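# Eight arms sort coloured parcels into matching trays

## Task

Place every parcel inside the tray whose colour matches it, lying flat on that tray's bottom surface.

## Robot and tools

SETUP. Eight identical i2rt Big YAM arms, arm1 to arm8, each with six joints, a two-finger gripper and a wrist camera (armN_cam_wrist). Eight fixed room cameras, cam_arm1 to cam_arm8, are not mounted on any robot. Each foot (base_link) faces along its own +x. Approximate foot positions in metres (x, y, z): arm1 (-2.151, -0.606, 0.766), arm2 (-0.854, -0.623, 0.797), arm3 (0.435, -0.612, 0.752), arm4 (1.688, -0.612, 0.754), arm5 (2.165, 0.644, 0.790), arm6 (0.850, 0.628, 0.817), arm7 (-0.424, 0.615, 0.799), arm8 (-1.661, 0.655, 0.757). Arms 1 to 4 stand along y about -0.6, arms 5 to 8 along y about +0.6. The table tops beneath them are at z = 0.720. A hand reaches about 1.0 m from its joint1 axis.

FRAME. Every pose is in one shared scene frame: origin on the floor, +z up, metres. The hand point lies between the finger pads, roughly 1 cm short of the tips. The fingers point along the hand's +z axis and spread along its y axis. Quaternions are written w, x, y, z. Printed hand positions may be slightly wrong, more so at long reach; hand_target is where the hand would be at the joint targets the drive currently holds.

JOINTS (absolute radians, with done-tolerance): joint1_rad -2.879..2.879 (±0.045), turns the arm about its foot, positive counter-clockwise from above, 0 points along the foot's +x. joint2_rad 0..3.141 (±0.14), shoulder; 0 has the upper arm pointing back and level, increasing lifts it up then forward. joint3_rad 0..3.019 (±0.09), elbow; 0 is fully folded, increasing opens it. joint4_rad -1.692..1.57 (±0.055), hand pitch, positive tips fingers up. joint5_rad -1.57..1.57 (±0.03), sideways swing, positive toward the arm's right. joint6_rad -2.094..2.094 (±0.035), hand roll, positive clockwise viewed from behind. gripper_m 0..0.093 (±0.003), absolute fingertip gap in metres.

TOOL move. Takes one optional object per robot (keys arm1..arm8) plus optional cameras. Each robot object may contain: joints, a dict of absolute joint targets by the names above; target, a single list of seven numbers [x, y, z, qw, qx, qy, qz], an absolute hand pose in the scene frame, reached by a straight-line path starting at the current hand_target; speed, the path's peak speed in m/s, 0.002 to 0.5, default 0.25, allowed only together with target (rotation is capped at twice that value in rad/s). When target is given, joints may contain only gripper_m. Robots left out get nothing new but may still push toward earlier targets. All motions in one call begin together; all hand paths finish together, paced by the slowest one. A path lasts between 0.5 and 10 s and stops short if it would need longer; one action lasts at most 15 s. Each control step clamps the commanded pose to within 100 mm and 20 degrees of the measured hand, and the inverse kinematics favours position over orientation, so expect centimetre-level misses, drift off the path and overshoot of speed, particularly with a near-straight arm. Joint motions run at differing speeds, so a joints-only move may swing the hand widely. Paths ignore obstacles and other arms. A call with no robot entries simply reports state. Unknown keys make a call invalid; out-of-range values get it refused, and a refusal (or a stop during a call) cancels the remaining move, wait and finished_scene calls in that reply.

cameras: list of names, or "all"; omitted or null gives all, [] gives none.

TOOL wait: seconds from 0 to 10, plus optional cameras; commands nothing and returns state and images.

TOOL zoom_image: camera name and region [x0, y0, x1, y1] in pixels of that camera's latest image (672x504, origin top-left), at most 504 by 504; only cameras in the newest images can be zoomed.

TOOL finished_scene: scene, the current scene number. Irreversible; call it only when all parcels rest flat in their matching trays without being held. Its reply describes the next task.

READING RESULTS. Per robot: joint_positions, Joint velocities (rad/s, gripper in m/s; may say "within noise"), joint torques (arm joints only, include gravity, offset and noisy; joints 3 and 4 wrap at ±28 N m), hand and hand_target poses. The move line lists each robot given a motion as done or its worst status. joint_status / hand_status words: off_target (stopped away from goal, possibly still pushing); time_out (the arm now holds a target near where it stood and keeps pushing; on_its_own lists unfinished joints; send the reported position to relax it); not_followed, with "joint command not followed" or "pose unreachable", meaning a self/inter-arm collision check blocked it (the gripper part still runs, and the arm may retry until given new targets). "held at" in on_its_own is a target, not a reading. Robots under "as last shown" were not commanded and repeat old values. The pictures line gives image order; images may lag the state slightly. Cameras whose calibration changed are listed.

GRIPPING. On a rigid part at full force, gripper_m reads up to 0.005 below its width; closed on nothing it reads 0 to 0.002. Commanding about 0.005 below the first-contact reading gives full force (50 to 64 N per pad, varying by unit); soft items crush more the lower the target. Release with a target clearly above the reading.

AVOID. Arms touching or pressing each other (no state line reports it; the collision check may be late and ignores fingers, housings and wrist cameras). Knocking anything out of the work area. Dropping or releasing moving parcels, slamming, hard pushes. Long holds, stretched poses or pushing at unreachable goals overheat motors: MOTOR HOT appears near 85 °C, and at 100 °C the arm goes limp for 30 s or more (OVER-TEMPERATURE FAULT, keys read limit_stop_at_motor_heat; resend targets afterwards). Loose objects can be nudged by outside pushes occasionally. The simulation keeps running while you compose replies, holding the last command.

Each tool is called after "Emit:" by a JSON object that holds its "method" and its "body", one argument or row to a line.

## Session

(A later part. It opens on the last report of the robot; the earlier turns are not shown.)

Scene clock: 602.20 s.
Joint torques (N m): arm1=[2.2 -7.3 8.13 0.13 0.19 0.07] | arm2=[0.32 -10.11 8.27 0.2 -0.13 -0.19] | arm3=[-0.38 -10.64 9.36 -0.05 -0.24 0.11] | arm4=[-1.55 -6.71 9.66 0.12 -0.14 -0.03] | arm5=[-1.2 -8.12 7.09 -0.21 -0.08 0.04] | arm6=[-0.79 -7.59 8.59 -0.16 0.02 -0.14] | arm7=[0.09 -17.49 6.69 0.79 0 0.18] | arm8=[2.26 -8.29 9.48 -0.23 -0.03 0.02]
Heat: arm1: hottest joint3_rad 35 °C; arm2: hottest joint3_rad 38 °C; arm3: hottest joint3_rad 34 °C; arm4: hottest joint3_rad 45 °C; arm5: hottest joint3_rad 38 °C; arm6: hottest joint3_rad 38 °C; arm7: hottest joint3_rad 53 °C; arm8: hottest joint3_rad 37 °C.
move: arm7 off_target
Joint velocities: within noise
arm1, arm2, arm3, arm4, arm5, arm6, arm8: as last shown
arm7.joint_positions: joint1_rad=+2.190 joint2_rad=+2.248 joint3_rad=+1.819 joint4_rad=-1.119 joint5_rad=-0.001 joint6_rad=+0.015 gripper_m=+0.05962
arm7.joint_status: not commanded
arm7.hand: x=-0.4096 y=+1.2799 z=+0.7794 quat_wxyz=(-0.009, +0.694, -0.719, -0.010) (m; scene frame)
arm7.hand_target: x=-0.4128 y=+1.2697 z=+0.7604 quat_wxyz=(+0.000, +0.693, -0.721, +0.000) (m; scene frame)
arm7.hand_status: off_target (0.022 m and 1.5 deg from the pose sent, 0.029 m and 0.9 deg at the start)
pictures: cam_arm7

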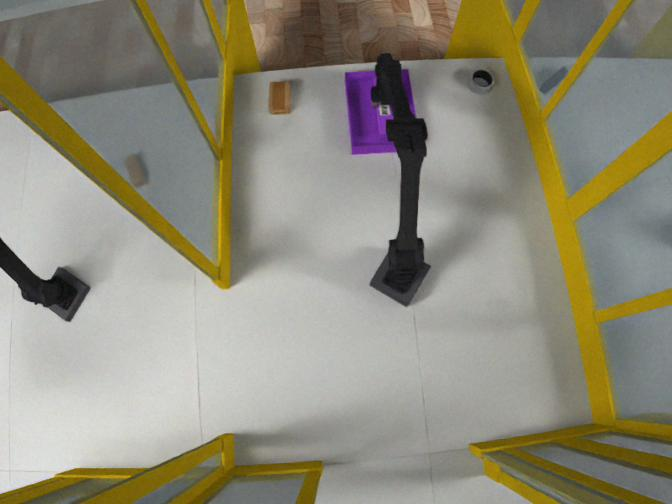

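Emit:
{"method": "move", "body": {
  "arm7": {"joints":{"gripper_m":0.092}},
  "cameras": []
}}

Emit:
{"method": "move", "body": {
  "arm7": {"target":[-0.41,1.278,0.94,0,-0.6934,0.7206,0],"speed":0.2},
  "cameras": []
}}

Emit:
{"method": "move", "body": {
  "arm7": {"target":[-0.407,0.985,1.1,0,-0.6934,0.7206,0],"speed":0.3},
  "cameras": ["cam_arm7","cam_arm1","cam_arm3","cam_arm4"]
}}

Emit:
{"method": "zoom_image", "body": {
  "camera": "cam_arm7",
  "region": [320, 50, 440, 170]
}}

Scene clock: 615.60 s.
Joint torques (N m): arm1=[2.67 -7.12 8.01 0.1 0.17 0.08] | arm2=[0.32 -10.11 8.25 0.18 -0.13 -0.19] | arm3=[-0.44 -10.7 9.36 -0.02 -0.24 0.11] | arm4=[-1.49 -6.71 9.66 0.12 -0.14 -0.03] | arm5=[-0.79 -7.82 6.91 -0.25 -0.1 0.06] | arm6=[-0.85 -7.71 8.61 -0.17 0.01 -0.14] | arm7=[0.09 -17.96 8.23 0.57 -0.02 0.19] | arm8=[2.32 -8.18 9.51 -0.24 -0.03 0.02]
Heat: arm1: hottest joint3_rad 35 °C; arm2: hottest joint3_rad 38 °C; arm3: hottest joint3_rad 34 °C; arm4: hottest joint3_rad 45 °C; arm5: hottest joint3_rad 38 °C; arm6: hottest joint3_rad 38 °C; arm7: hottest joint3_rad 50 °C; arm8: hottest joint3_rad 37 °C.
move: arm7 done
Joint velocities: within noise
arm1, arm2, arm3, arm4, arm5, arm6, arm8: as last shown
arm7.joint_positions: joint1_rad=+2.190 joint2_rad=+2.248 joint3_rad=+1.799 joint4_rad=-1.113 joint5_rad=+0.000 joint6_rad=+0.015 gripper_m=+0.09183
arm7.joint_status: all done
arm7.hand: x=-0.4097 y=+1.2730 z=+0.7722 quat_wxyz=(-0.004, +0.694, -0.719, -0.004) (m; scene frame)
arm7.hand_target: x=-0.4128 y=+1.2697 z=+0.7603 quat_wxyz=(+0.000, +0.693, -0.721, +0.000) (m; scene frame)
arm7.hand_status: not commanded
pictures: none
No camera images: "cameras" was empty.

Scene clock: 617.33 s.
Joint torques (N m): arm1=[2.32 -6.65 8.02 0.17 0.17 0.07] | arm2=[0.32 -10.11 8.27 0.18 -0.13 -0.19] | arm3=[-0.32 -10.64 9.36 -0.05 -0.23 0.11] | arm4=[-1.49 -6.71 9.66 0.12 -0.14 -0.03] | arm5=[-0.5 -7.47 7.16 -0.17 -0.07 0.02] | arm6=[-0.85 -7.65 8.59 -0.14 0.01 -0.15] | arm7=[-0.26 -17.85 15.47 -0.29 -0.02 0.15] | arm8=[2.32 -8.06 9.57 -0.25 -0.02 0]
Heat: arm1: hottest joint3_rad 35 °C; arm2: hottest joint3_rad 38 °C; arm3: hottest joint3_rad 34 °C; arm4: hottest joint3_rad 45 °C; arm5: hottest joint3_rad 38 °C; arm6: hottest joint3_rad 38 °C; arm7: hottest joint3_rad 50 °C; arm8: hottest joint3_rad 37 °C.
move: arm7 off_target
Joint velocities: within noise
arm1, arm2, arm3, arm4: as last shown
arm5.joint_positions: joint1_rad=+1.570 joint2_rad=+1.329 joint3_rad=+1.442 joint4_rad=-1.666 joint5_rad=+0.000 joint6_rad=-0.270 gripper_m=+0.09188
arm5.joint_status: not commanded
arm5.hand: x=+2.0646 y=+0.2743 z=+1.0994 quat_wxyz=(+0.004, +0.704, +0.710, -0.004) (m; scene frame)
arm5.hand_target: x=+2.0650 y=+0.2760 z=+1.1000 quat_wxyz=(+0.000, +0.707, +0.707, +0.000) (m; scene frame)
arm5.hand_status: not commanded
arm6.joint_positions: joint1_rad=-1.170 joint2_rad=+1.310 joint3_rad=+1.336 joint4_rad=-1.601 joint5_rad=+0.000 joint6_rad=-0.214 gripper_m=+0.09189
arm6.joint_status: not commanded
arm6.hand: x=+0.7704 y=+0.2666 z=+1.0951 quat_wxyz=(+0.001, -0.708, -0.706, -0.002) (m; scene frame)
arm6.hand_target: x=+0.7701 y=+0.2700 z=+1.0999 quat_wxyz=(+0.000, -0.707, -0.707, +0.000) (m; scene frame)
arm6.hand_status: not commanded
arm7.joint_positions: joint1_rad=+2.190 joint2_rad=+2.129 joint3_rad=+1.996 joint4_rad=-1.486 joint5_rad=+0.000 joint6_rad=+0.015 gripper_m=+0.09193
arm7.joint_status: not commanded
arm7.hand: x=-0.4098 y=+1.2611 z=+0.9201 quat_wxyz=(+0.017, +0.694, -0.719, +0.016) (m; scene frame)
arm7.hand_target: x=-0.4100 y=+1.2766 z=+0.9401 quat_wxyz=(+0.000, +0.693, -0.721, +0.000) (m; scene frame)
arm7.hand_status: off_target (0.026 m and 2.6 deg from the pose sent, 0.168 m and 0.7 deg at the start)
arm8.joint_positions: joint1_rad=+0.338 joint2_rad=+1.286 joint3_rad=+1.490 joint4_rad=-1.672 joint5_rad=-0.002 joint6_rad=-0.268 gripper_m=+0.09193
arm8.joint_status: not commanded
arm8.hand: x=-1.7619 y=+0.2893 z=+1.1037 quat_wxyz=(-0.026, -0.706, -0.706, +0.044) (m; scene frame)
arm8.hand_target: x=-1.7600 y=+0.2899 z=+1.0994 quat_wxyz=(-0.021, -0.706, -0.707, +0.037) (m; scene frame)
arm8.hand_status: not commanded
pictures: none
No camera images: "cameras" was empty.

Scene clock: 619.33 s.
Joint torques (N m): arm1=[2.49 -7.24 7.98 0.16 0.18 0.07] | arm2=[0.32 -10.11 8.27 0.2 -0.13 -0.19] | arm3=[-0.38 -10.58 9.36 -0.02 -0.23 0.11] | arm4=[-1.55 -6.71 9.66 0.1 -0.14 -0.03] | arm5=[-1.32 -7.94 6.99 -0.18 -0.05 0.04] | arm6=[-0.85 -7.77 8.61 -0.16 0.02 -0.15] | arm7=[-1.2 -8.06 9.02 -0.21 -0.03 0.01] | arm8=[2.37 -8.47 9.57 -0.27 -0.02 0.02]
Heat: arm1: hottest joint3_rad 35 °C; arm2: hottest joint3_rad 38 °C; arm3: hottest joint3_rad 34 °C; arm4: hottest joint3_rad 45 °C; arm5: hottest joint3_rad 38 °C; arm6: hottest joint3_rad 38 °C; arm7: hottest joint3_rad 50 °C; arm8: hottest joint3_rad 37 °C.
move: arm7 done
Joint velocities: within noise
arm1.joint_positions: joint1_rad=-1.515 joint2_rad=+1.292 joint3_rad=+1.477 joint4_rad=-1.675 joint5_rad=+0.005 joint6_rad=-0.025 gripper_m=+0.09189
arm1.joint_status: not commanded
arm1.hand: x=-2.2899 y=-0.9549 z=+1.1075 quat_wxyz=(-0.025, -0.817, -0.575, +0.036) (m; scene frame)
arm1.hand_target: x=-2.2851 y=-0.9550 z=+1.0995 quat_wxyz=(-0.016, -0.816, -0.578, +0.024) (m; scene frame)
arm1.hand_status: not commanded
arm2, arm4, arm5, arm6, arm8: as last shown
arm3.joint_positions: joint1_rad=+0.237 joint2_rad=+1.276 joint3_rad=+1.487 joint4_rad=-1.674 joint5_rad=-0.004 joint6_rad=-0.384 gripper_m=+0.09198
arm3.joint_status: not commanded
arm3.hand: x=+0.0826 y=-0.4766 z=+1.0987 quat_wxyz=(-0.021, +0.999, +0.006, -0.048) (m; scene frame)
arm3.hand_target: x=+0.0839 y=-0.4789 z=+1.0994 quat_wxyz=(-0.018, +0.999, +0.000, -0.045) (m; scene frame)
arm3.hand_status: not commanded
arm7.joint_positions: joint1_rad=+2.178 joint2_rad=+1.308 joint3_rad=+1.411 joint4_rad=-1.647 joint5_rad=+0.000 joint6_rad=+0.005 gripper_m=+0.09193
arm7.joint_status: not commanded
arm7.hand: x=-0.4108 y=+0.9894 z=+1.1074 quat_wxyz=(-0.010, +0.693, -0.720, -0.011) (m; scene frame)
arm7.hand_target: x=-0.4071 y=+0.9850 z=+1.1002 quat_wxyz=(+0.000, +0.693, -0.721, +0.000) (m; scene frame)
arm7.hand_status: done (0.009 m and 1.7 deg from the pose sent, 0.329 m and 2.6 deg at the start)
pictures: cam_arm1, cam_arm3, cam_arm4, cam_arm7

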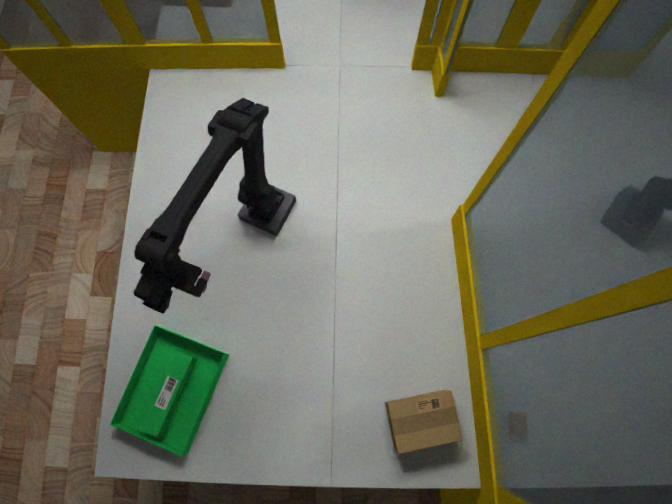

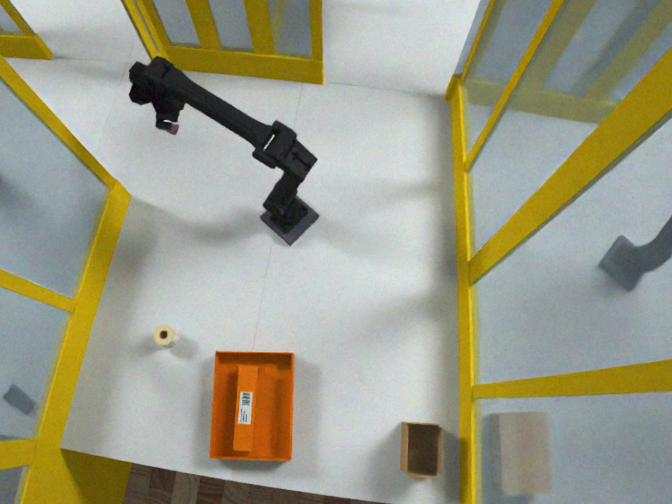

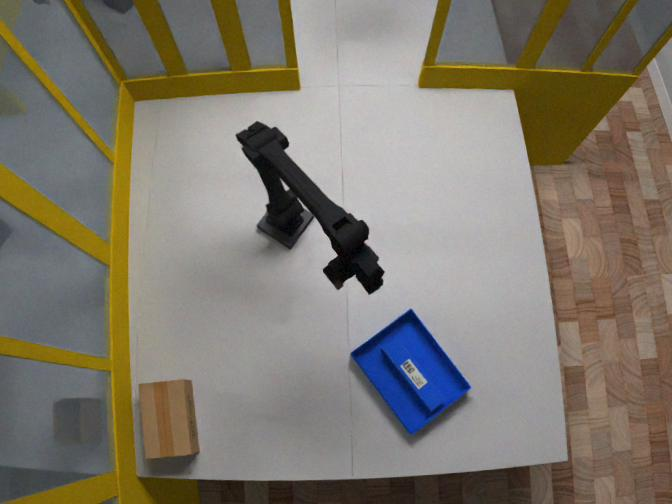

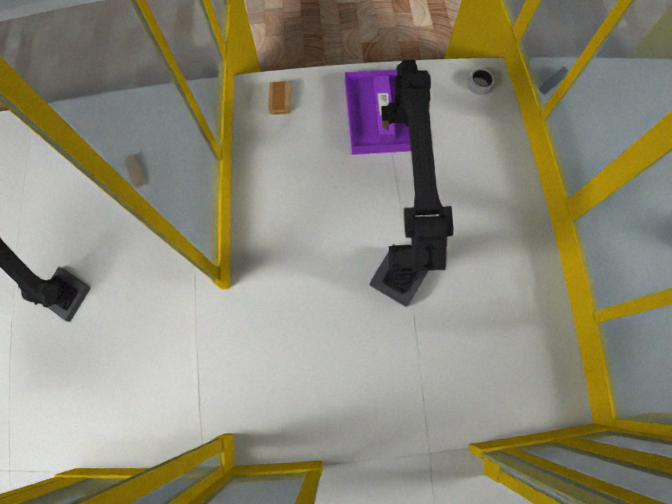

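Scaled by 4.200.

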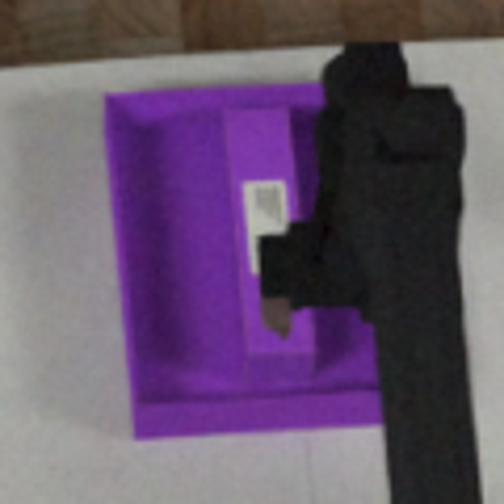

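Emit:
{"method": "finished_scene", "body": {
  "scene": 2
}}

The scene is finished: the task was done.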